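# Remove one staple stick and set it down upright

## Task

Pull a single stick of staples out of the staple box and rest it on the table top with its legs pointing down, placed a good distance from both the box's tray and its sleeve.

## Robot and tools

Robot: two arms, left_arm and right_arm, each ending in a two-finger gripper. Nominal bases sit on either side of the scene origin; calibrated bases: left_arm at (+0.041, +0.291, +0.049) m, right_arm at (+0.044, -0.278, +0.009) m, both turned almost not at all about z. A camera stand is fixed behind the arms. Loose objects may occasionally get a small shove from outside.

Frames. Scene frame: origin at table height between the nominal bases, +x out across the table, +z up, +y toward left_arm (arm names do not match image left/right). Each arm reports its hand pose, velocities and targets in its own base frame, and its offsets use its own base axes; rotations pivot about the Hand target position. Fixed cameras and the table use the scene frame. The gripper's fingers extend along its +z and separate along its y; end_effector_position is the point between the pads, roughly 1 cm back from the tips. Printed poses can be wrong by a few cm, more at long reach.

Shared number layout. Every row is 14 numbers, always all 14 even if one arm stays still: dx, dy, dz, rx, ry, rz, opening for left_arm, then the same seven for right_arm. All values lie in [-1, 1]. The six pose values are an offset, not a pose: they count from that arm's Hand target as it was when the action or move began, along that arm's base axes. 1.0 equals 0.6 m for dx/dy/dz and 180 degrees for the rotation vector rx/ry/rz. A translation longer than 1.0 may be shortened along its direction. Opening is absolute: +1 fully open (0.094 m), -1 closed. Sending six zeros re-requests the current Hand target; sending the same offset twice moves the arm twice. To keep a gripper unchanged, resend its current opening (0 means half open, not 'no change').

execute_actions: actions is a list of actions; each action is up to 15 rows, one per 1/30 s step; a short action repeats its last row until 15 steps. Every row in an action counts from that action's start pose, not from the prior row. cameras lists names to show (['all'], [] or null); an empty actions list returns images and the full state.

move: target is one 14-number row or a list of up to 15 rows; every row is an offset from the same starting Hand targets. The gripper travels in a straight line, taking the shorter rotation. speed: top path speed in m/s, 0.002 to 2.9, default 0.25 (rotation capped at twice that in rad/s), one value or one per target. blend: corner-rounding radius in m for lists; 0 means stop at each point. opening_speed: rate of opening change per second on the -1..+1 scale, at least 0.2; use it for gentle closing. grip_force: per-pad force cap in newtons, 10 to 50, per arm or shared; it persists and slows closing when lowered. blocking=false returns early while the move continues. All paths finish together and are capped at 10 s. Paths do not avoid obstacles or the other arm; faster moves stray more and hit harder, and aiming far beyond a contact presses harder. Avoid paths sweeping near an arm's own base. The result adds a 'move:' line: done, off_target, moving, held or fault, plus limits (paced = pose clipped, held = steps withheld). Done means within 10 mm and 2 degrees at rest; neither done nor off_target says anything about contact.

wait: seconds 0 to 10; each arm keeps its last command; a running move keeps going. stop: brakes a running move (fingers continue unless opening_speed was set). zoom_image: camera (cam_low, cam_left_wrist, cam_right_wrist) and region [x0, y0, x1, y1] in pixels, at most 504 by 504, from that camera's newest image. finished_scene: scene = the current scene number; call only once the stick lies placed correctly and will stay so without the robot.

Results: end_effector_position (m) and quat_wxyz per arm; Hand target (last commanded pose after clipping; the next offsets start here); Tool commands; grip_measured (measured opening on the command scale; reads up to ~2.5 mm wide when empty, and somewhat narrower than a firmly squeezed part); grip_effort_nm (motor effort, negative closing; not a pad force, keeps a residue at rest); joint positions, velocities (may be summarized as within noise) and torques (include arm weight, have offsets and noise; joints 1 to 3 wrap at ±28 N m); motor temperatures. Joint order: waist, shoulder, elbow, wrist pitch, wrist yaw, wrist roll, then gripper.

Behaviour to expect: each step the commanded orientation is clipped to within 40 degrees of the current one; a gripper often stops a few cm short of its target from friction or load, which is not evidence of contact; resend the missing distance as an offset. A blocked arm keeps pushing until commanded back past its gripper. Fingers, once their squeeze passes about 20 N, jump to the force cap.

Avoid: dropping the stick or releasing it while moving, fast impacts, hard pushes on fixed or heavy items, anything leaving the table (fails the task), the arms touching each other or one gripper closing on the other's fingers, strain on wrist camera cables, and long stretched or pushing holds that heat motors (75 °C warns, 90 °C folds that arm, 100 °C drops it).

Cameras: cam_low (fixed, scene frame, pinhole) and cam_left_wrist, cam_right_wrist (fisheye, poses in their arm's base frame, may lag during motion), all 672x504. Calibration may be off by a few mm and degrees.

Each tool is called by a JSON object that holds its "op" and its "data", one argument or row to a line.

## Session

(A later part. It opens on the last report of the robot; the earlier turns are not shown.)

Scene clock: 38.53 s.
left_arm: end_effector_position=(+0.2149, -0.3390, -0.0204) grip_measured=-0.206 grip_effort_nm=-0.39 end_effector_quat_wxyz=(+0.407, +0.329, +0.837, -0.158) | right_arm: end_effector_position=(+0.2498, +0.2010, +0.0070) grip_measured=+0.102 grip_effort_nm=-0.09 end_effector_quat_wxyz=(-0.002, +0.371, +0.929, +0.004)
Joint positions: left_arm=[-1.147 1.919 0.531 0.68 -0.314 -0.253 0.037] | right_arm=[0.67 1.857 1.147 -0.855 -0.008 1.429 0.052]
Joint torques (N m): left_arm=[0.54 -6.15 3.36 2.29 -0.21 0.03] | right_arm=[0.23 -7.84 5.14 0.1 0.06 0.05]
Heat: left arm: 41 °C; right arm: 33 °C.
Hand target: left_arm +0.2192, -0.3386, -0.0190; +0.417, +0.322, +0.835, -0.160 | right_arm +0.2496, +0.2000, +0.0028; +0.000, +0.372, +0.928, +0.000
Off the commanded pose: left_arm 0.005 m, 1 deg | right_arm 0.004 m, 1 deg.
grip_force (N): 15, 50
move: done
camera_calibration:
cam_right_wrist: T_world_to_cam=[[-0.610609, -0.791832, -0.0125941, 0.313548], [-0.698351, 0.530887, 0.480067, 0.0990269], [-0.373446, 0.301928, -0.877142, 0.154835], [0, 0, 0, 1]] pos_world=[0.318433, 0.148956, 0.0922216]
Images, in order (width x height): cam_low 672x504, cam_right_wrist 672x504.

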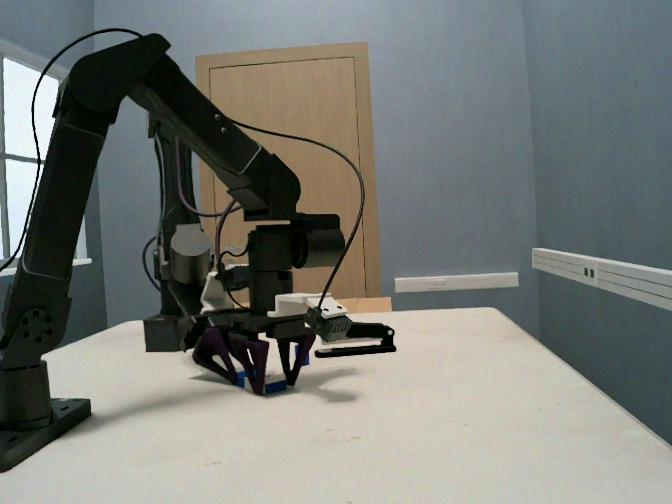

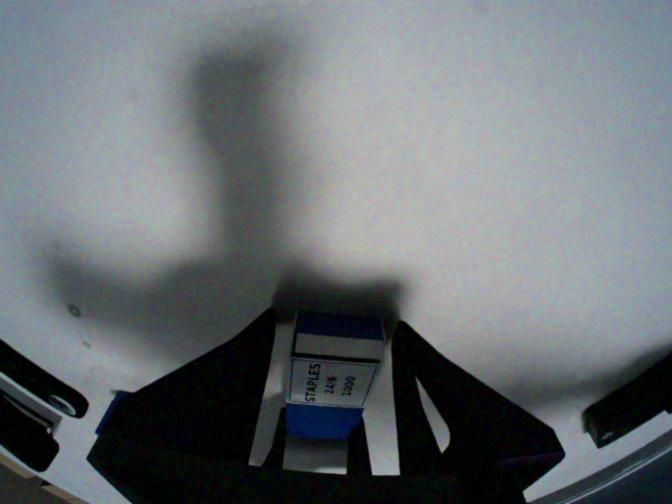

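{"op": "move", "data": {
  "target": [0, 0, 0, 0, 0, 0, -0.23, 0.0035, -0.0035, 0.0, 0, 0, 0, 0.0],
  "speed": 0.05,
  "cameras": ["cam_right_wrist"]
}}

{"op": "zoom_image", "data": {
  "camera": "cam_right_wrist",
  "region": [240, 270, 430, 420]
}}

Scene clock: 40.13 s.
left_arm: end_effector_position=(+0.2149, -0.3390, -0.0204) grip_measured=-0.206 grip_effort_nm=-0.39 end_effector_quat_wxyz=(+0.407, +0.329, +0.837, -0.158) | right_arm: end_effector_position=(+0.2499, +0.2010, +0.0070) grip_measured=+0.002 grip_effort_nm=-0.09 end_effector_quat_wxyz=(-0.002, +0.371, +0.929, +0.004)
Joint positions: left_arm=[-1.147 1.919 0.531 0.68 -0.314 -0.253 0.037] | right_arm=[0.67 1.857 1.147 -0.855 -0.008 1.429 0.047]
Joint torques (N m): left_arm=[0.54 -6.15 3.36 2.29 -0.21 0.03] | right_arm=[-0.61 -7.76 5.24 0.1 0.06 -0.05]
Heat: left arm: 41 °C; right arm: 33 °C.
Hand target: left_arm +0.2192, -0.3386, -0.0190; +0.417, +0.322, +0.835, -0.160 | right_arm +0.2517, +0.1979, +0.0028; +0.000, +0.372, +0.928, +0.000
Off the commanded pose: left_arm 0.005 m, 1 deg | right_arm 0.006 m, 1 deg.
grip_force (N): 15, 50
move: done
camera_calibration:
cam_right_wrist: T_world_to_cam=[[-0.610628, -0.79181, -0.0130587, 0.313595], [-0.698509, 0.53076, 0.479978, 0.0990563], [-0.37312, 0.302209, -0.877184, 0.154781], [0, 0, 0, 1]] pos_world=[0.318434, 0.148956, 0.0923218]
Images, in order (width x height): cam_right_wrist 672x504.

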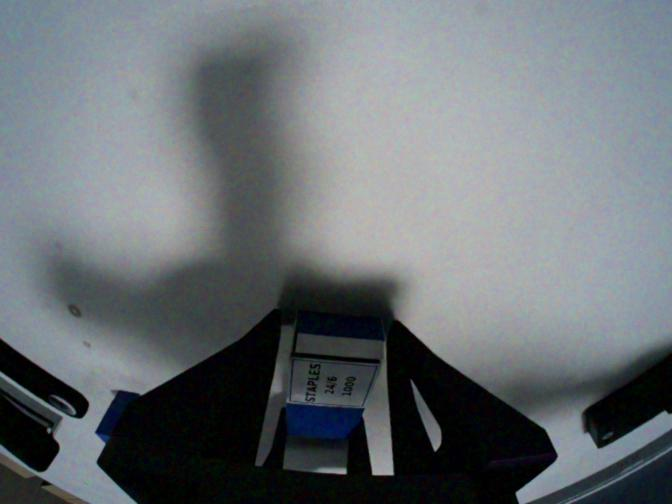

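Scaled by 2.653 from the camera's 672x504 image, which has a finer 960x720 frame.

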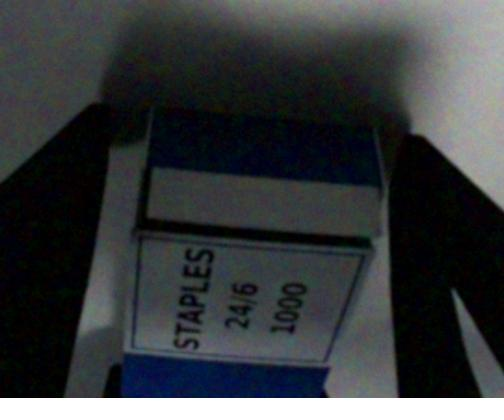

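{"op": "move", "data": {
  "target": [
    [0, 0, 0, 0, 0, 0, -0.23, -0.0038, -0.0015, 0.035, 0, 0, 0, 0.08],
    [0, 0, 0, 0, 0, 0, -0.23, -0.0038, -0.0015, 0.0, 0, 0, 0, 0.08]
  ],
  "speed": 0.06,
  "cameras": ["cam_right_wrist", "cam_low"]
}}

{"op": "zoom_image", "data": {
  "camera": "cam_right_wrist",
  "region": [240, 270, 430, 420]
}}

{"op": "zoom_image", "data": {
  "camera": "cam_low",
  "region": [220, 340, 320, 410]
}}

Scene clock: 42.40 s.
left_arm: end_effector_position=(+0.2147, -0.3392, -0.0204) grip_measured=-0.206 grip_effort_nm=-0.39 end_effector_quat_wxyz=(+0.407, +0.330, +0.837, -0.158) | right_arm: end_effector_position=(+0.2482, +0.1997, +0.0060) grip_measured=+0.078 grip_effort_nm=0.11 end_effector_quat_wxyz=(-0.003, +0.371, +0.929, +0.003)
Joint positions: left_arm=[-1.147 1.919 0.531 0.681 -0.312 -0.252 0.037] | right_arm=[0.67 1.855 1.139 -0.853 -0.008 1.429 0.051]
Joint torques (N m): left_arm=[0.55 -6.13 3.36 2.28 -0.22 0.03] | right_arm=[-0.38 -8.16 5.03 0.09 0.06 -0.03]
Heat: left arm: 41 °C; right arm: 33 °C.
Hand target: left_arm +0.2192, -0.3386, -0.0190; +0.417, +0.322, +0.835, -0.160 | right_arm +0.2495, +0.1970, +0.0029; +0.000, +0.372, +0.928, +0.000
Off the commanded pose: left_arm 0.005 m, 1 deg | right_arm 0.004 m, 1 deg.
grip_force (N): 15, 50
move: done
camera_calibration:
cam_right_wrist: T_world_to_cam=[[-0.610704, -0.791801, -0.0096241, 0.311561], [-0.697146, 0.531855, 0.480748, 0.0985259], [-0.375538, 0.300304, -0.876806, 0.154638], [0, 0, 0, 1]] pos_world=[0.317031, 0.147854, 0.0912204]
Images, in order (width x height): cam_low 672x504, cam_right_wrist 672x504.

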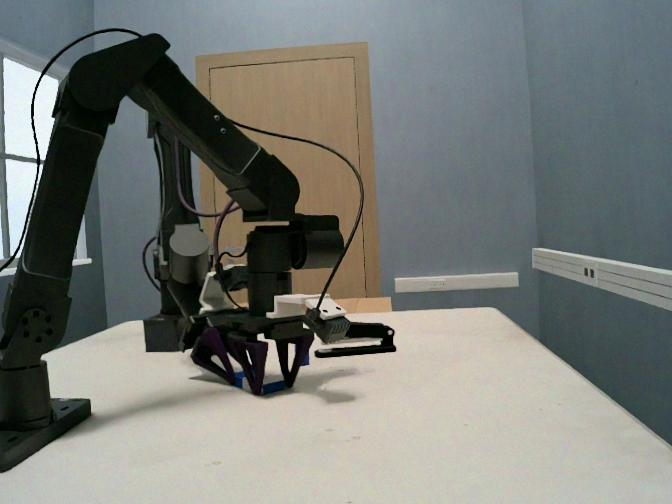

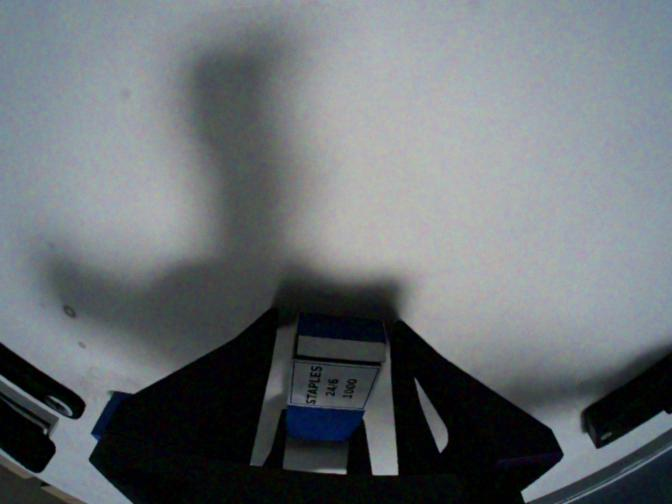

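Scaled by 2.653 from the camera's 672x504 image, which has a finer 960x720 frame.

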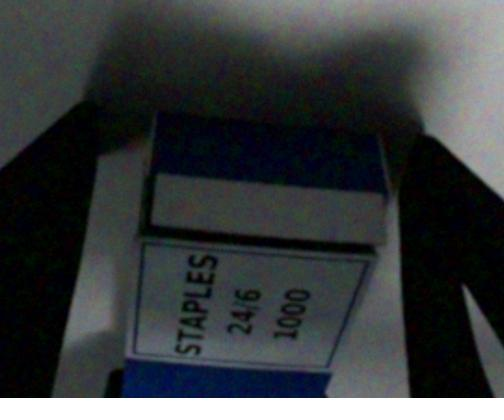

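Scaled by 5.040 from the camera's 672x504 image, which has a finer 960x720 frame.

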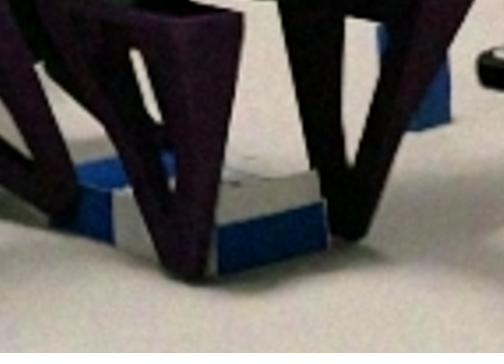

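{"op": "zoom_image", "data": {
  "camera": "cam_low",
  "region": [160, 200, 370, 400]
}}

Scaled by 2.400 from the camera's 672x504 image, which has a finer 960x720 frame.

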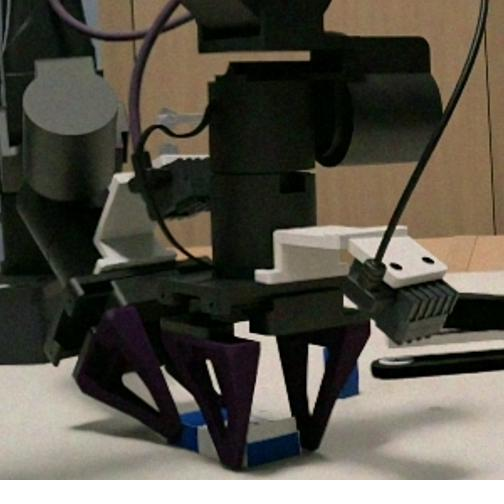

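{"op": "zoom_image", "data": {
  "camera": "cam_low",
  "region": [170, 290, 350, 410]
}}

Scaled by 2.800 from the camera's 672x504 image, which has a finer 960x720 frame.

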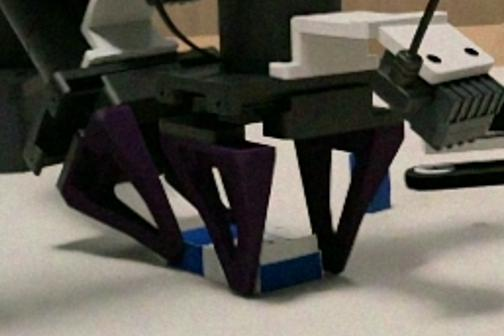

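{"op": "move", "data": {
  "target": [0, 0, 0, 0, 0, 0, -0.23, 0.02, -0.02, 0.05, 0, 0, 0, 0.08],
  "speed": 0.05,
  "cameras": ["cam_low", "cam_right_wrist"]
}}

{"op": "zoom_image", "data": {
  "camera": "cam_low",
  "region": [170, 290, 350, 410]
}}

{"op": "zoom_image", "data": {
  "camera": "cam_low",
  "region": [160, 200, 370, 400]
}}

Scene clock: 46.37 s.
left_arm: end_effector_position=(+0.2147, -0.3392, -0.0204) grip_measured=-0.206 grip_effort_nm=-0.38 end_effector_quat_wxyz=(+0.407, +0.330, +0.837, -0.158) | right_arm: end_effector_position=(+0.2534, +0.1835, +0.0186) grip_measured=+0.078 grip_effort_nm=0.11 end_effector_quat_wxyz=(-0.014, +0.372, +0.928, -0.014)
Joint positions: left_arm=[-1.147 1.919 0.531 0.681 -0.312 -0.252 0.037] | right_arm=[0.619 1.849 1.186 -0.946 -0.008 1.381 0.051]
Joint torques (N m): left_arm=[0.55 -6.13 3.36 2.28 -0.22 0.03] | right_arm=[-0.57 -11.23 7.65 -0.18 0.06 -0.04]
Heat: left arm: 41 °C; right arm: 33 °C.
Hand target: left_arm +0.2192, -0.3386, -0.0190; +0.417, +0.322, +0.835, -0.160 | right_arm +0.2615, +0.1850, +0.0329; +0.000, +0.372, +0.928, +0.000
Off the commanded pose: left_arm 0.005 m, 1 deg | right_arm 0.017 m, 2 deg.
grip_force (N): 15, 50
move: off_target (right_arm)
camera_calibration:
cam_right_wrist: T_world_to_cam=[[-0.612756, -0.78975, 0.028719, 0.301401], [-0.679743, 0.545242, 0.490572, 0.0976243], [-0.403088, 0.281079, -0.870927, 0.182746], [0, 0, 0, 1]] pos_world=[0.324707, 0.133436, 0.102611]
Images, in order (width x height): cam_low 672x504, cam_right_wrist 672x504.

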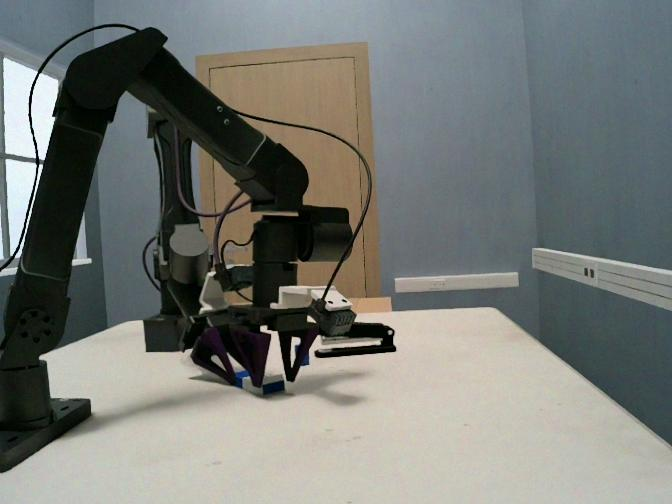

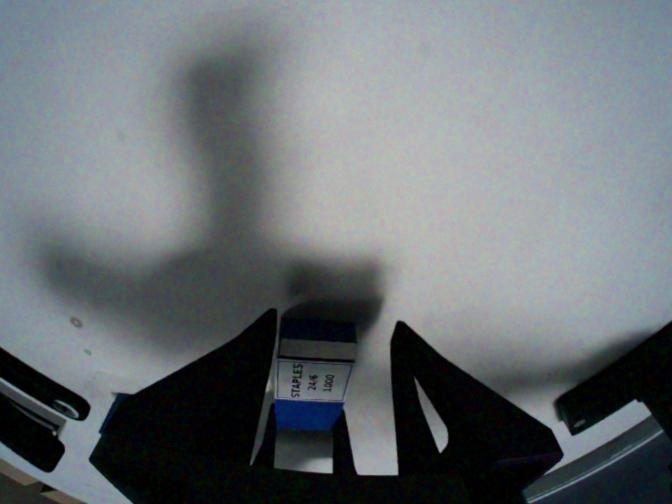

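Scaled by 2.800 from the camera's 672x504 image, which has a finer 960x720 frame.

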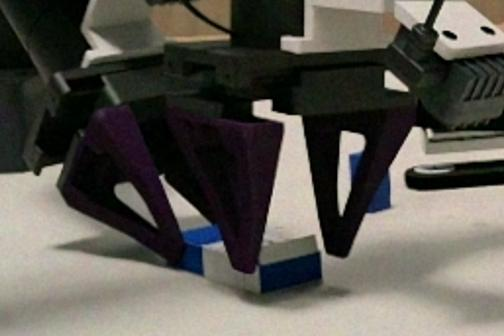

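Scaled by 2.400 from the camera's 672x504 image, which has a finer 960x720 frame.

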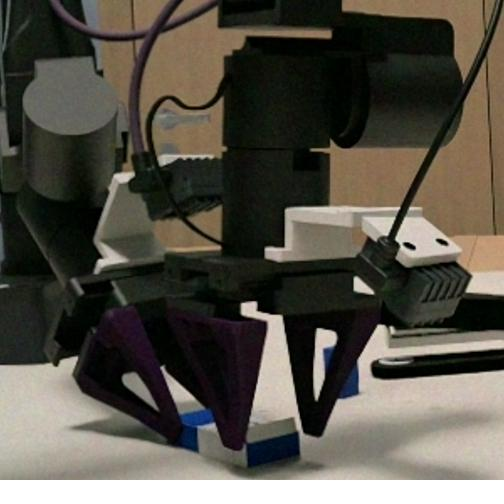

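{"op": "wait", "data": {
  "seconds": 0.1,
  "cameras": ["cam_left_wrist"]
}}

{"op": "zoom_image", "data": {
  "camera": "cam_left_wrist",
  "region": [240, 150, 430, 380]
}}

Scene clock: 46.90 s.
left_arm: end_effector_position=(+0.2147, -0.3392, -0.0204) grip_measured=-0.206 grip_effort_nm=-0.39 end_effector_quat_wxyz=(+0.407, +0.330, +0.837, -0.158) | right_arm: end_effector_position=(+0.2533, +0.1835, +0.0186) grip_measured=+0.078 grip_effort_nm=0.11 end_effector_quat_wxyz=(-0.014, +0.372, +0.928, -0.014)
Joint positions: left_arm=[-1.147 1.919 0.531 0.681 -0.312 -0.252 0.037] | right_arm=[0.619 1.849 1.186 -0.946 -0.008 1.381 0.051]
Joint torques (N m): left_arm=[0.54 -6.15 3.36 2.28 -0.22 0.03] | right_arm=[-0.58 -11.25 7.66 -0.18 0.06 -0.07]
Heat: left arm: 41 °C; right arm: 33 °C.
Hand target: left_arm +0.2192, -0.3386, -0.0190; +0.417, +0.322, +0.835, -0.160 | right_arm +0.2615, +0.1850, +0.0329; +0.000, +0.372, +0.928, +0.000
Tool commands: left_gripper/opening=-0.23 right_gripper/opening=+0.08
Off the commanded pose: left_arm 0.005 m, 1 deg | right_arm 0.017 m, 2 deg.
grip_force (N): 15, 50
wait: 0.10 s; at rest from the start
camera_calibration:
cam_left_wrist: T_world_to_cam=[[-0.612894, -0.784611, 0.0935278, -0.13581], [-0.747458, 0.537306, -0.390652, 0.368518], [0.256257, -0.309336, -0.915775, -0.0576023], [0, 0, 0, 1]] pos_world=[0.206976, -0.322383, 0.103914]
Images, in order (width x height): cam_left_wrist 672x504.

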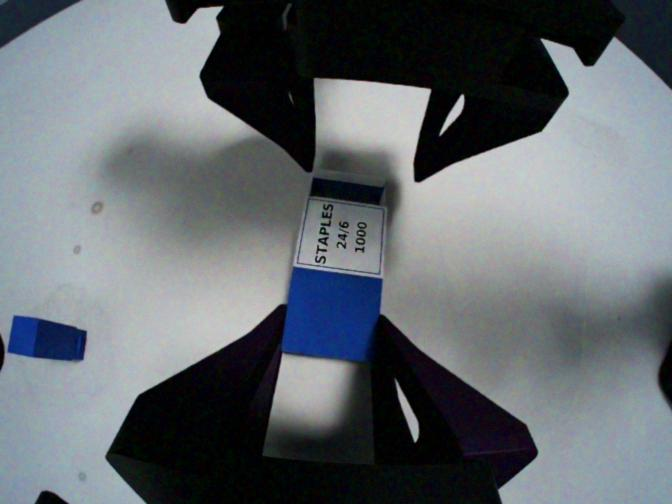

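Scaled by 2.191 from the camera's 672x504 image, which has a finer 960x720 frame.

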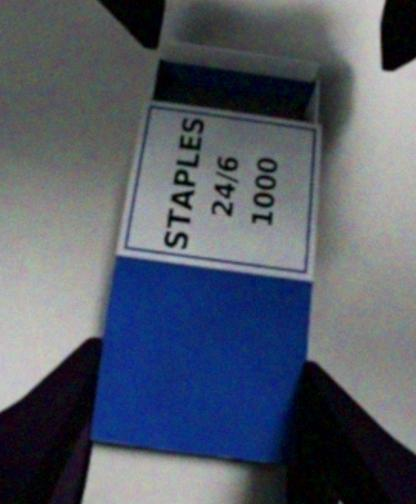

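{"op": "move", "data": {
  "target": [
    [0, 0, 0, 0, 0, 0, -0.23, 0, 0, 0.05, 0, 0, 0, 0.1],
    [0, 0, 0, 0, 0, 0, -0.23, -0.0243, 0.0175, 0.0300, 0, 0, 0, 0.1]
  ],
  "speed": 0.08,
  "cameras": ["cam_right_wrist", "cam_low"]
}}

{"op": "zoom_image", "data": {
  "camera": "cam_right_wrist",
  "region": [240, 250, 430, 400]
}}

Scene clock: 50.53 s.
left_arm: end_effector_position=(+0.2147, -0.3392, -0.0204) grip_measured=-0.206 grip_effort_nm=-0.39 end_effector_quat_wxyz=(+0.407, +0.330, +0.837, -0.158) | right_arm: end_effector_position=(+0.2446, +0.1943, +0.0437) grip_measured=+0.098 grip_effort_nm=0.11 end_effector_quat_wxyz=(-0.012, +0.370, +0.929, -0.012)
Joint positions: left_arm=[-1.147 1.919 0.531 0.681 -0.312 -0.252 0.037] | right_arm=[0.663 1.809 1.241 -1.037 -0.009 1.421 0.052]
Joint torques (N m): left_arm=[0.55 -6.13 3.36 2.29 -0.22 0.03] | right_arm=[0.32 -11.08 5.34 0.05 0.06 0.04]
Heat: left arm: 41 °C; right arm: 33 °C.
Hand target: left_arm +0.2192, -0.3386, -0.0190; +0.417, +0.322, +0.835, -0.160 | right_arm +0.2468, +0.1955, +0.0508; +0.000, +0.372, +0.928, +0.000
Off the commanded pose: left_arm 0.005 m, 1 deg | right_arm 0.008 m, 2 deg.
grip_force (N): 15, 50
move: done
camera_calibration:
cam_right_wrist: T_world_to_cam=[[-0.609553, -0.792352, 0.0249703, 0.303664], [-0.683993, 0.541594, 0.488702, 0.0753269], [-0.400747, 0.28081, -0.872094, 0.197575], [0, 0, 0, 1]] pos_world=[0.3158, 0.144331, 0.127909]
Images, in order (width x height): cam_low 672x504, cam_right_wrist 672x504.

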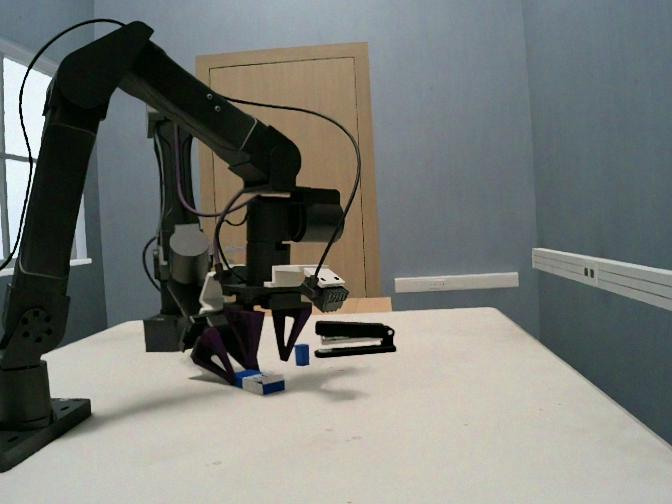

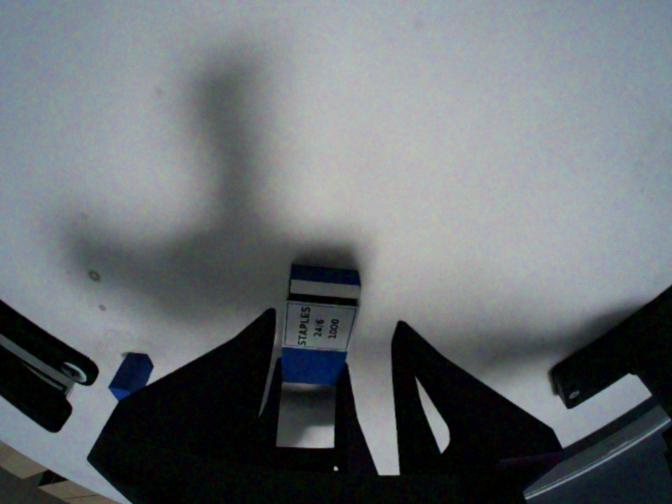

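Scaled by 2.653 from the camera's 672x504 image, which has a finer 960x720 frame.

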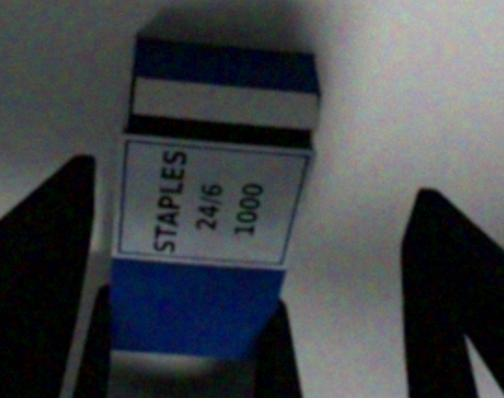

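{"op": "wait", "data": {
  "seconds": 0,
  "cameras": ["cam_right_wrist"]
}}

Scene clock: 51.70 s.
left_arm: end_effector_position=(+0.2147, -0.3392, -0.0204) grip_measured=-0.206 grip_effort_nm=-0.39 end_effector_quat_wxyz=(+0.407, +0.330, +0.837, -0.158) | right_arm: end_effector_position=(+0.2448, +0.1944, +0.0437) grip_measured=+0.098 grip_effort_nm=0.11 end_effector_quat_wxyz=(-0.012, +0.370, +0.929, -0.012)
Joint positions: left_arm=[-1.147 1.919 0.531 0.681 -0.312 -0.252 0.037] | right_arm=[0.663 1.809 1.241 -1.036 -0.009 1.422 0.052]
Joint torques (N m): left_arm=[0.53 -6.13 3.36 2.29 -0.22 0.03] | right_arm=[0.32 -11.06 5.35 0.04 0.05 0.06]
Heat: left arm: 41 °C; right arm: 33 °C.
Hand target: left_arm +0.2192, -0.3386, -0.0190; +0.417, +0.322, +0.835, -0.160 | right_arm +0.2469, +0.1956, +0.0508; +0.000, +0.372, +0.928, +0.000
Tool commands: left_gripper/opening=-0.23 right_gripper/opening=+0.1
Off the commanded pose: left_arm 0.005 m, 1 deg | right_arm 0.008 m, 2 deg.
grip_force (N): 15, 50
camera_calibration:
cam_right_wrist: T_world_to_cam=[[-0.610184, -0.791889, 0.0242143, 0.304036], [-0.683889, 0.541903, 0.488505, 0.0752897], [-0.399964, 0.281518, -0.872225, 0.197254], [0, 0, 0, 1]] pos_world=[0.315903, 0.144433, 0.127909]
Images, in order (width x height): cam_right_wrist 672x504.

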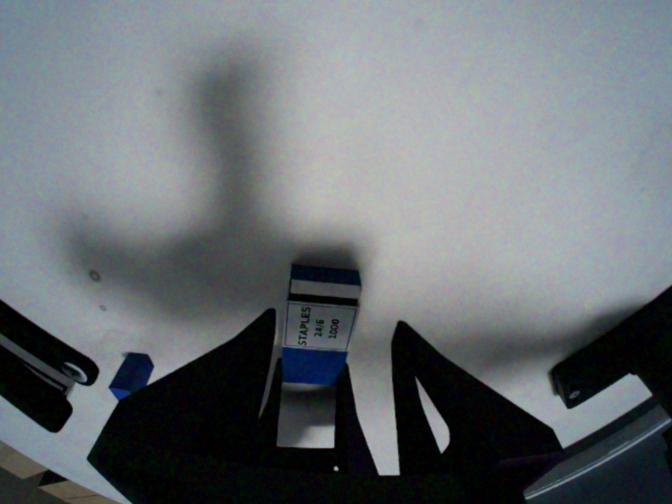

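{"op": "move", "data": {
  "target": [0,0,0,0,0,0,-0.23,0,0,-0.0333,0,0,0,0.1],
  "speed": 0.08,
  "cameras": ["cam_right_wrist"]
}}

Scene clock: 52.97 s.
left_arm: end_effector_position=(+0.2147, -0.3392, -0.0204) grip_measured=-0.206 grip_effort_nm=-0.39 end_effector_quat_wxyz=(+0.407, +0.330, +0.837, -0.158) | right_arm: end_effector_position=(+0.2464, +0.1958, +0.0314) grip_measured=+0.098 grip_effort_nm=0.11 end_effector_quat_wxyz=(-0.005, +0.371, +0.929, -0.001)
Joint positions: left_arm=[-1.147 1.919 0.531 0.681 -0.312 -0.252 0.037] | right_arm=[0.663 1.809 1.19 -0.959 -0.009 1.422 0.052]
Joint torques (N m): left_arm=[0.54 -6.13 3.36 2.28 -0.22 0.03] | right_arm=[0.32 -8.69 5.19 0.11 0.06 0.06]
Heat: left arm: 41 °C; right arm: 33 °C.
Hand target: left_arm +0.2192, -0.3386, -0.0190; +0.417, +0.322, +0.835, -0.160 | right_arm +0.2469, +0.1956, +0.0309; +0.000, +0.372, +0.928, +0.000
Off the commanded pose: left_arm 0.005 m, 1 deg | right_arm 0.001 m, 1 deg.
grip_force (N): 15, 50
move: done
camera_calibration:
cam_right_wrist: T_world_to_cam=[[-0.610726, -0.791841, -0.00129736, 0.307335], [-0.693737, 0.53427, 0.482995, 0.0857962], [-0.381762, 0.295878, -0.875622, 0.179711], [0, 0, 0, 1]] pos_world=[0.315824, 0.144349, 0.116318]
Images, in order (width x height): cam_right_wrist 672x504.

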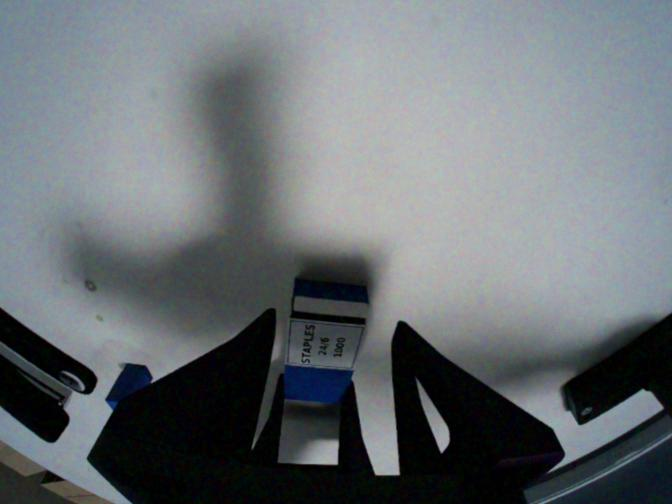

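{"op": "move", "data": {
  "target": [0,0,0,0,0,0,-0.23,0.0012,0.0017,-0.0257,0,0,0,0.1],
  "speed": 0.06,
  "cameras": ["cam_right_wrist"]
}}

Scene clock: 54.30 s.
left_arm: end_effector_position=(+0.2147, -0.3392, -0.0204) grip_measured=-0.206 grip_effort_nm=-0.39 end_effector_quat_wxyz=(+0.407, +0.330, +0.837, -0.158) | right_arm: end_effector_position=(+0.2482, +0.1971, +0.0198) grip_measured=+0.098 grip_effort_nm=0.11 end_effector_quat_wxyz=(-0.002, +0.371, +0.929, +0.005)
Joint positions: left_arm=[-1.147 1.919 0.531 0.681 -0.312 -0.252 0.037] | right_arm=[0.663 1.823 1.158 -0.9 -0.009 1.424 0.052]
Joint torques (N m): left_arm=[0.54 -6.15 3.36 2.29 -0.22 0.03] | right_arm=[0.43 -7.64 5.2 0.14 0.07 0.06]
Heat: left arm: 41 °C; right arm: 33 °C.
Hand target: left_arm +0.2192, -0.3386, -0.0190; +0.417, +0.322, +0.835, -0.160 | right_arm +0.2477, +0.1967, +0.0156; +0.000, +0.372, +0.928, +0.000
Off the commanded pose: left_arm 0.005 m, 1 deg | right_arm 0.004 m, 1 deg.
grip_force (N): 15, 50
move: done
camera_calibration:
cam_right_wrist: T_world_to_cam=[[-0.611578, -0.791069, -0.0134842, 0.309737], [-0.697878, 0.531346, 0.480247, 0.0935137], [-0.372744, 0.303119, -0.87703, 0.166193], [0, 0, 0, 1]] pos_world=[0.316637, 0.144959, 0.105023]
Images, in order (width x height): cam_right_wrist 672x504.

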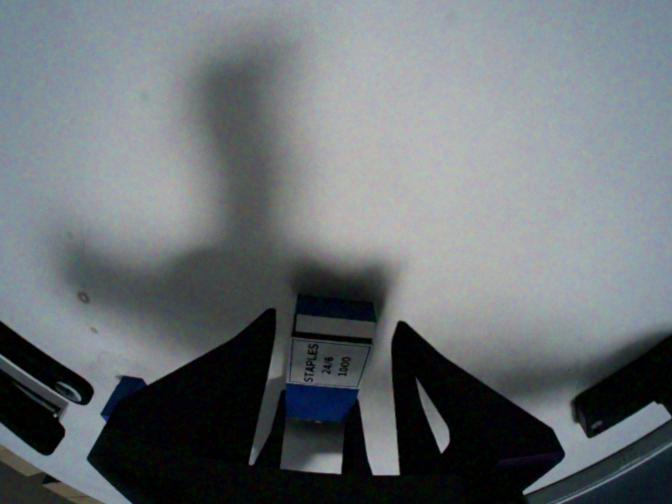

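{"op": "move", "data": {
  "target": [0,0,0,0,0,0,-0.23,-0.001,0,-0.0215,0,0,0,0.1],
  "speed": 0.05,
  "cameras": ["cam_right_wrist"]
}}

{"op": "zoom_image", "data": {
  "camera": "cam_right_wrist",
  "region": [236, 252, 436, 402]
}}

Scene clock: 55.63 s.
left_arm: end_effector_position=(+0.2147, -0.3392, -0.0204) grip_measured=-0.206 grip_effort_nm=-0.39 end_effector_quat_wxyz=(+0.407, +0.330, +0.837, -0.158) | right_arm: end_effector_position=(+0.2481, +0.1971, +0.0072) grip_measured=+0.098 grip_effort_nm=0.11 end_effector_quat_wxyz=(-0.002, +0.372, +0.928, +0.005)
Joint positions: left_arm=[-1.147 1.919 0.531 0.681 -0.312 -0.252 0.037] | right_arm=[0.663 1.843 1.128 -0.849 -0.009 1.425 0.052]
Joint torques (N m): left_arm=[0.55 -6.15 3.34 2.28 -0.22 0.03] | right_arm=[0.53 -7.64 5.08 0.15 0.06 0.05]
Heat: left arm: 41 °C; right arm: 33 °C.
Hand target: left_arm +0.2192, -0.3386, -0.0190; +0.417, +0.322, +0.835, -0.160 | right_arm +0.2471, +0.1967, +0.0027; +0.000, +0.372, +0.928, +0.000
Off the commanded pose: left_arm 0.005 m, 1 deg | right_arm 0.005 m, 1 deg.
grip_force (N): 15, 50
move: done
camera_calibration:
cam_right_wrist: T_world_to_cam=[[-0.61239, -0.790421, -0.0145775, 0.309555], [-0.697766, 0.531752, 0.47996, 0.0994648], [-0.371619, 0.304095, -0.877169, 0.154645], [0, 0, 0, 1]] pos_world=[0.316441, 0.144761, 0.0924236]
Images, in order (width x height): cam_right_wrist 672x504.

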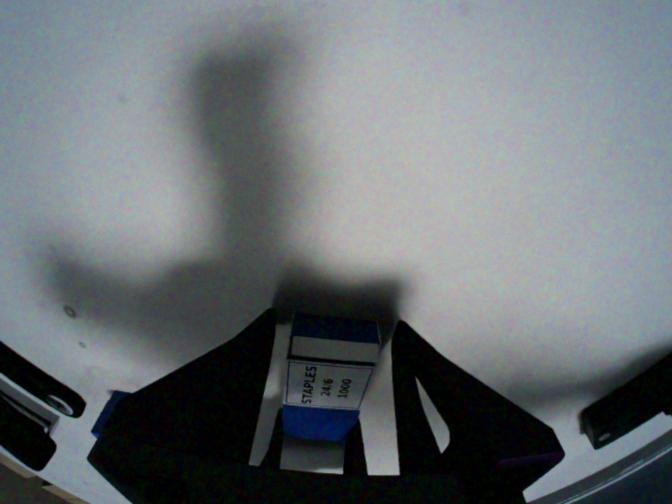

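Scaled by 2.520 from the camera's 672x504 image, which has a finer 960x720 frame.

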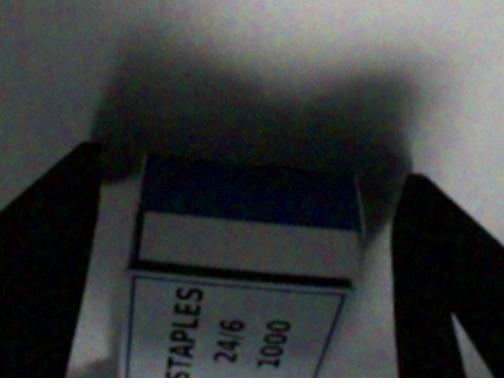

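{"op": "move", "data": {
  "target": [0,0,0,0,0,0,-0.23,0,0,0,0,0,0,-0.26],
  "opening_speed": 0.3,
  "grip_force": [15, 20],
  "cameras": ["cam_right_wrist"]
}}

{"op": "zoom_image", "data": {
  "camera": "cam_right_wrist",
  "region": [236, 252, 436, 402]
}}

Scene clock: 57.33 s.
left_arm: end_effector_position=(+0.2147, -0.3392, -0.0204) grip_measured=-0.206 grip_effort_nm=-0.39 end_effector_quat_wxyz=(+0.407, +0.330, +0.837, -0.158) | right_arm: end_effector_position=(+0.2484, +0.1973, +0.0072) grip_measured=-0.229 grip_effort_nm=-0.45 end_effector_quat_wxyz=(-0.002, +0.372, +0.928, +0.006)
Joint positions: left_arm=[-1.147 1.919 0.531 0.681 -0.312 -0.252 0.037] | right_arm=[0.663 1.843 1.128 -0.848 -0.009 1.427 0.036]
Joint torques (N m): left_arm=[0.54 -6.15 3.37 2.29 -0.22 0.03] | right_arm=[0.54 -7.64 5.07 0.1 0.06 0.04]
Heat: left arm: 42 °C; right arm: 33 °C.
Hand target: left_arm +0.2192, -0.3385, -0.0190; +0.417, +0.322, +0.835, -0.160 | right_arm +0.2471, +0.1966, +0.0027; +0.000, +0.372, +0.928, +0.000
Off the commanded pose: left_arm 0.005 m, 1 deg | right_arm 0.005 m, 1 deg.
grip_force (N): 15, 20
move: done
camera_calibration:
cam_right_wrist: T_world_to_cam=[[-0.61389, -0.789228, -0.0160558, 0.310062], [-0.697332, 0.532653, 0.479593, 0.0993028], [-0.369956, 0.305614, -0.877344, 0.153954], [0, 0, 0, 1]] pos_world=[0.316547, 0.144765, 0.0924241]
Images, in order (width x height): cam_right_wrist 672x504.

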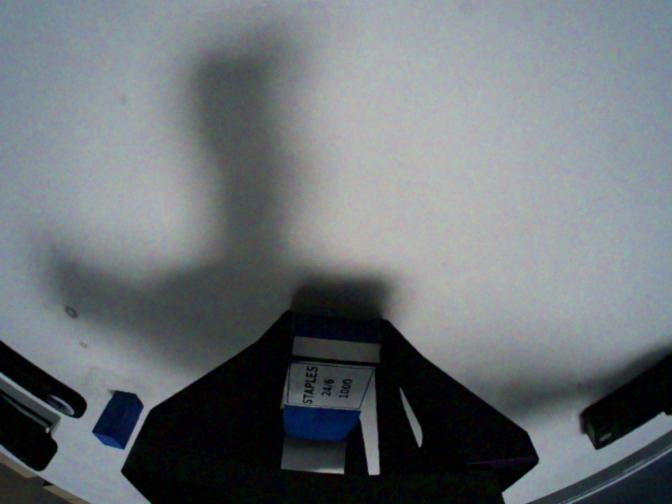

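Scaled by 2.520 from the camera's 672x504 image, which has a finer 960x720 frame.

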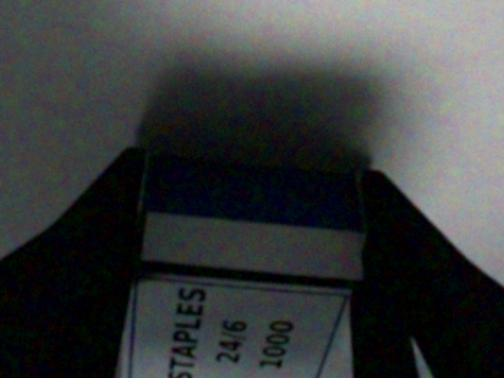

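{"op": "move", "data": {
  "target": [0,0,0,0,0,0,-0.23,0.0542,-0.0518,0.0058,0,0,0,-0.26],
  "speed": 0.04,
  "cameras": ["all"]
}}

Scene clock: 60.93 s.
left_arm: end_effector_position=(+0.2170, -0.3475, -0.0105) grip_measured=-0.207 grip_effort_nm=-0.39 end_effector_quat_wxyz=(+0.423, +0.325, +0.827, -0.177) | right_arm: end_effector_position=(+0.2549, +0.1872, +0.0086) grip_measured=-0.229 grip_effort_nm=-0.46 end_effector_quat_wxyz=(-0.050, +0.365, +0.929, +0.028)
Joint positions: left_arm=[-1.147 1.919 0.531 0.735 -0.304 -0.247 0.037] | right_arm=[0.565 1.856 1.147 -0.876 -0.114 1.313 0.036]
Joint torques (N m): left_arm=[0.53 -6.2 3.34 1.78 -0.28 -0.03] | right_arm=[-2.97 -7.27 7.56 0.05 1.21 -0.15]
Heat: left arm: 42 °C; right arm: 33 °C.
Hand target: left_arm +0.2192, -0.3385, -0.0190; +0.417, +0.322, +0.835, -0.160 | right_arm +0.2796, +0.1655, +0.0062; +0.000, +0.372, +0.928, +0.000
Off the commanded pose: left_arm 0.013 m, 2 deg | right_arm 0.033 m, 7 deg.
grip_force (N): 15, 20
move: off_target (left_arm, right_arm)
camera_calibration:
cam_left_wrist: T_world_to_cam=[[-0.622385, -0.77379, 0.117841, -0.135771], [-0.733918, 0.524609, -0.431452, 0.370806], [0.272033, -0.355014, -0.894407, -0.0708681], [0, 0, 0, 1]] pos_world=[0.206918, -0.324745, 0.112599]
cam_right_wrist: T_world_to_cam=[[-0.603302, -0.796869, -0.0320252, 0.304969], [-0.666243, 0.481522, 0.569435, 0.109367], [-0.438345, 0.364878, -0.821412, 0.166514], [0, 0, 0, 1]] pos_world=[0.329844, 0.129601, 0.0842657]

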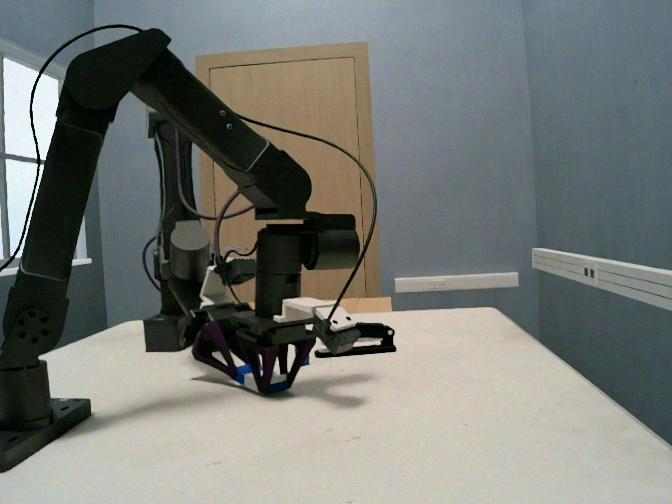

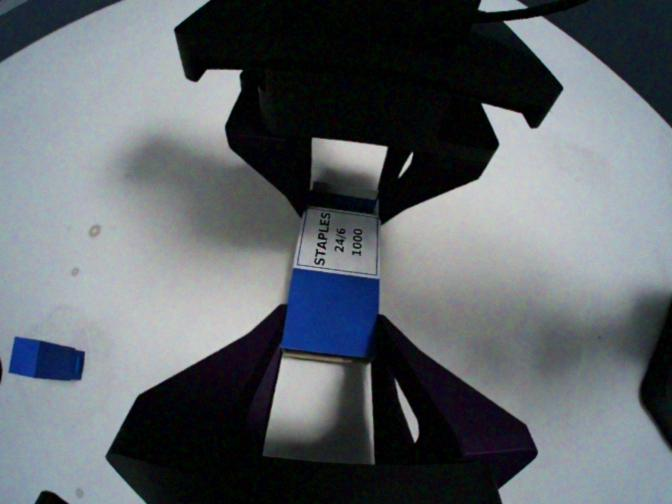

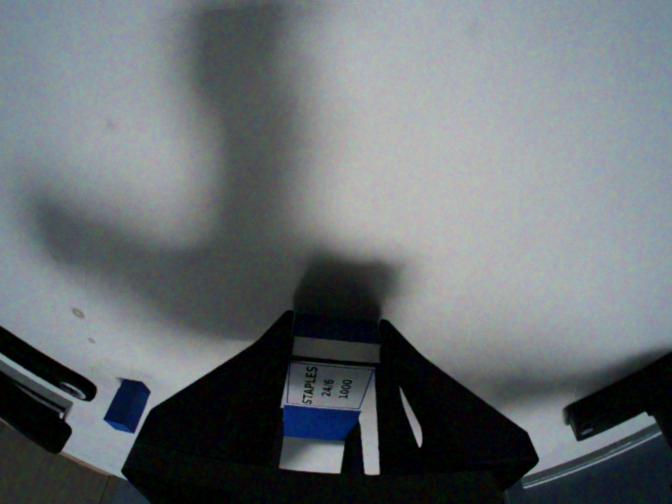

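{"op": "zoom_image", "data": {
  "camera": "cam_left_wrist",
  "region": [240, 130, 440, 380]
}}

{"op": "zoom_image", "data": {
  "camera": "cam_right_wrist",
  "region": [236, 280, 436, 480]
}}

Scaled by 2.016 from the camera's 672x504 image, which has a finer 960x720 frame.

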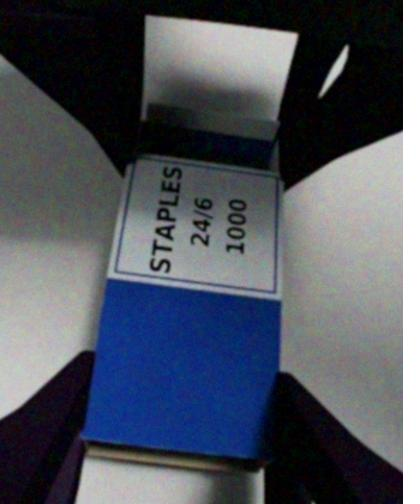

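Scaled by 2.520 from the camera's 672x504 image, which has a finer 960x720 frame.

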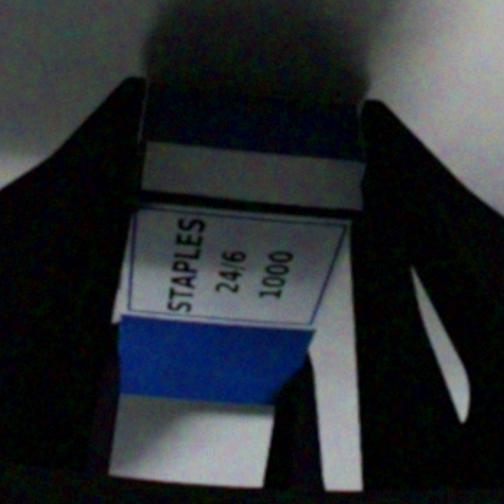

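{"op": "move", "data": {
  "target": [0,0,-0.0167,0,0,0,-0.23,-0.0217,0.0207,0,0,0,0,-0.26],
  "speed": 0.04,
  "cameras": ["cam_low", "cam_left_wrist"]
}}

Scene clock: 64.17 s.
left_arm: end_effector_position=(+0.2182, -0.3501, -0.0155) grip_measured=-0.207 grip_effort_nm=-0.39 end_effector_quat_wxyz=(+0.428, +0.323, +0.824, -0.181) | right_arm: end_effector_position=(+0.2560, +0.1857, +0.0078) grip_measured=-0.229 grip_effort_nm=-0.47 end_effector_quat_wxyz=(-0.031, +0.367, +0.930, +0.014)
Joint positions: left_arm=[-1.147 1.96 0.531 0.791 -0.305 -0.247 0.037] | right_arm=[0.587 1.856 1.147 -0.874 -0.066 1.339 0.036]
Joint torques (N m): left_arm=[0.5 -5.68 2.95 1.74 -0.28 -0.03] | right_arm=[-0.14 -8.14 5.87 0.11 0.67 0.09]
Heat: left arm: 41 °C; right arm: 33 °C.
Hand target: left_arm +0.2192, -0.3386, -0.0290; +0.417, +0.322, +0.835, -0.160 | right_arm +0.2666, +0.1780, +0.0061; +0.000, +0.372, +0.928, +0.000
Off the commanded pose: left_arm 0.018 m, 3 deg | right_arm 0.013 m, 4 deg.
grip_force (N): 15, 20
move: off_target (left_arm, right_arm)
camera_calibration:
cam_left_wrist: T_world_to_cam=[[-0.622928, -0.772284, 0.124651, -0.13569], [-0.731204, 0.518185, -0.443649, 0.36786], [0.278031, -0.367507, -0.887489, -0.0821663], [0, 0, 0, 1]] pos_world=[0.2073, -0.325607, 0.107193]
Images, in order (width x height): cam_low 672x504, cam_left_wrist 672x504.

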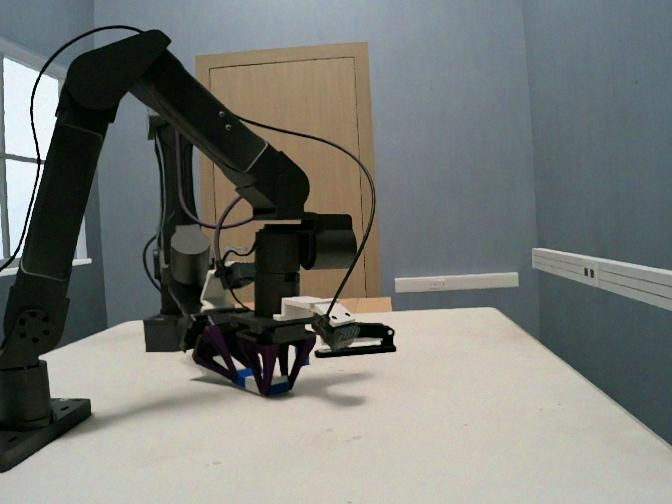

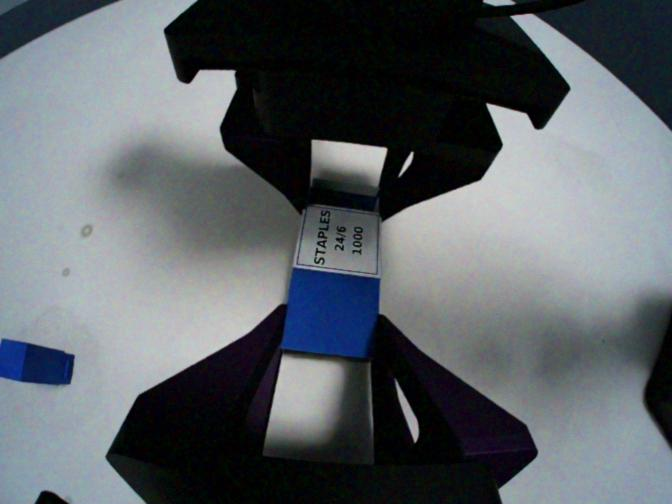

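{"op": "move", "data": {
  "target": [-0.0124,0.0112,-0.0083,0,0,0,-0.23,0.0217,-0.0207,0,0,0,0,-0.26],
  "speed": 0.04,
  "cameras": ["cam_low", "cam_left_wrist", "cam_right_wrist"]
}}

Scene clock: 65.43 s.
left_arm: end_effector_position=(+0.2180, -0.3490, -0.0142) grip_measured=-0.207 grip_effort_nm=-0.39 end_effector_quat_wxyz=(+0.436, +0.318, +0.820, -0.189) | right_arm: end_effector_position=(+0.2560, +0.1853, +0.0069) grip_measured=-0.229 grip_effort_nm=-0.46 end_effector_quat_wxyz=(-0.046, +0.365, +0.930, +0.023)
Joint positions: left_arm=[-1.147 1.969 0.511 0.845 -0.306 -0.247 0.037] | right_arm=[0.565 1.861 1.147 -0.874 -0.102 1.313 0.036]
Joint torques (N m): left_arm=[-0.62 -5.76 1.51 1.65 -0.37 -0.12] | right_arm=[-2.95 -7.64 7.5 0.03 1.09 -0.17]
Heat: left arm: 41 °C; right arm: 33 °C.
Hand target: left_arm +0.2119, -0.3319, -0.0339; +0.417, +0.322, +0.835, -0.160 | right_arm +0.2796, +0.1656, +0.0061; +0.000, +0.372, +0.928, +0.000
Off the commanded pose: left_arm 0.027 m, 4 deg | right_arm 0.031 m, 6 deg.
grip_force (N): 15, 20
move: off_target (left_arm, right_arm)
camera_calibration:
cam_left_wrist: T_world_to_cam=[[-0.623468, -0.770068, 0.135214, -0.134127], [-0.726983, 0.507339, -0.462712, 0.362751], [0.28772, -0.386784, -0.876136, -0.0892593], [0, 0, 0, 1]] pos_world=[0.205772, -0.321849, 0.107782]
cam_right_wrist: T_world_to_cam=[[-0.603048, -0.797314, -0.0249698, 0.30407], [-0.668586, 0.488115, 0.561013, 0.111505], [-0.435116, 0.355013, -0.82743, 0.167372], [0, 0, 0, 1]] pos_world=[0.330746, 0.128593, 0.0835254]

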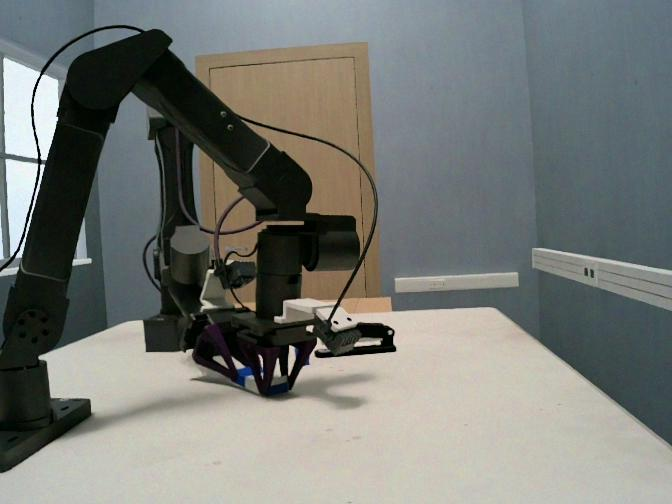

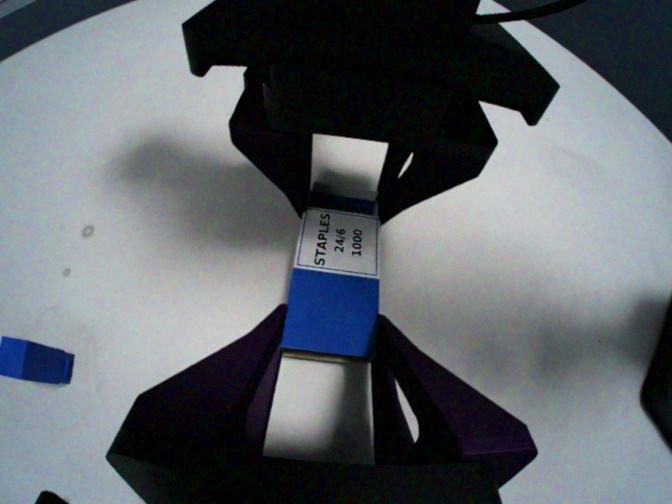

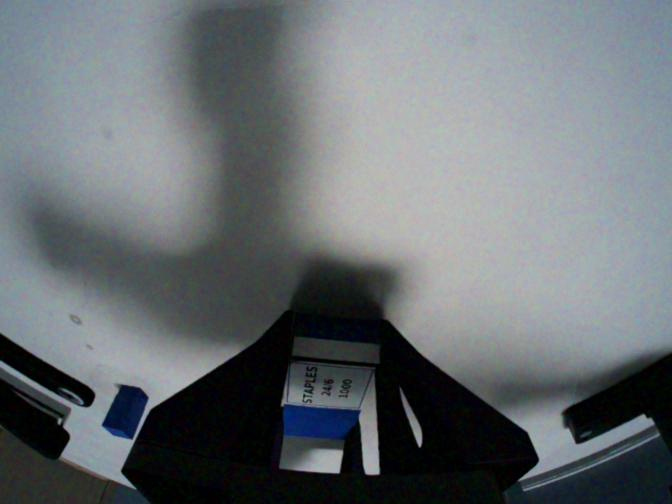

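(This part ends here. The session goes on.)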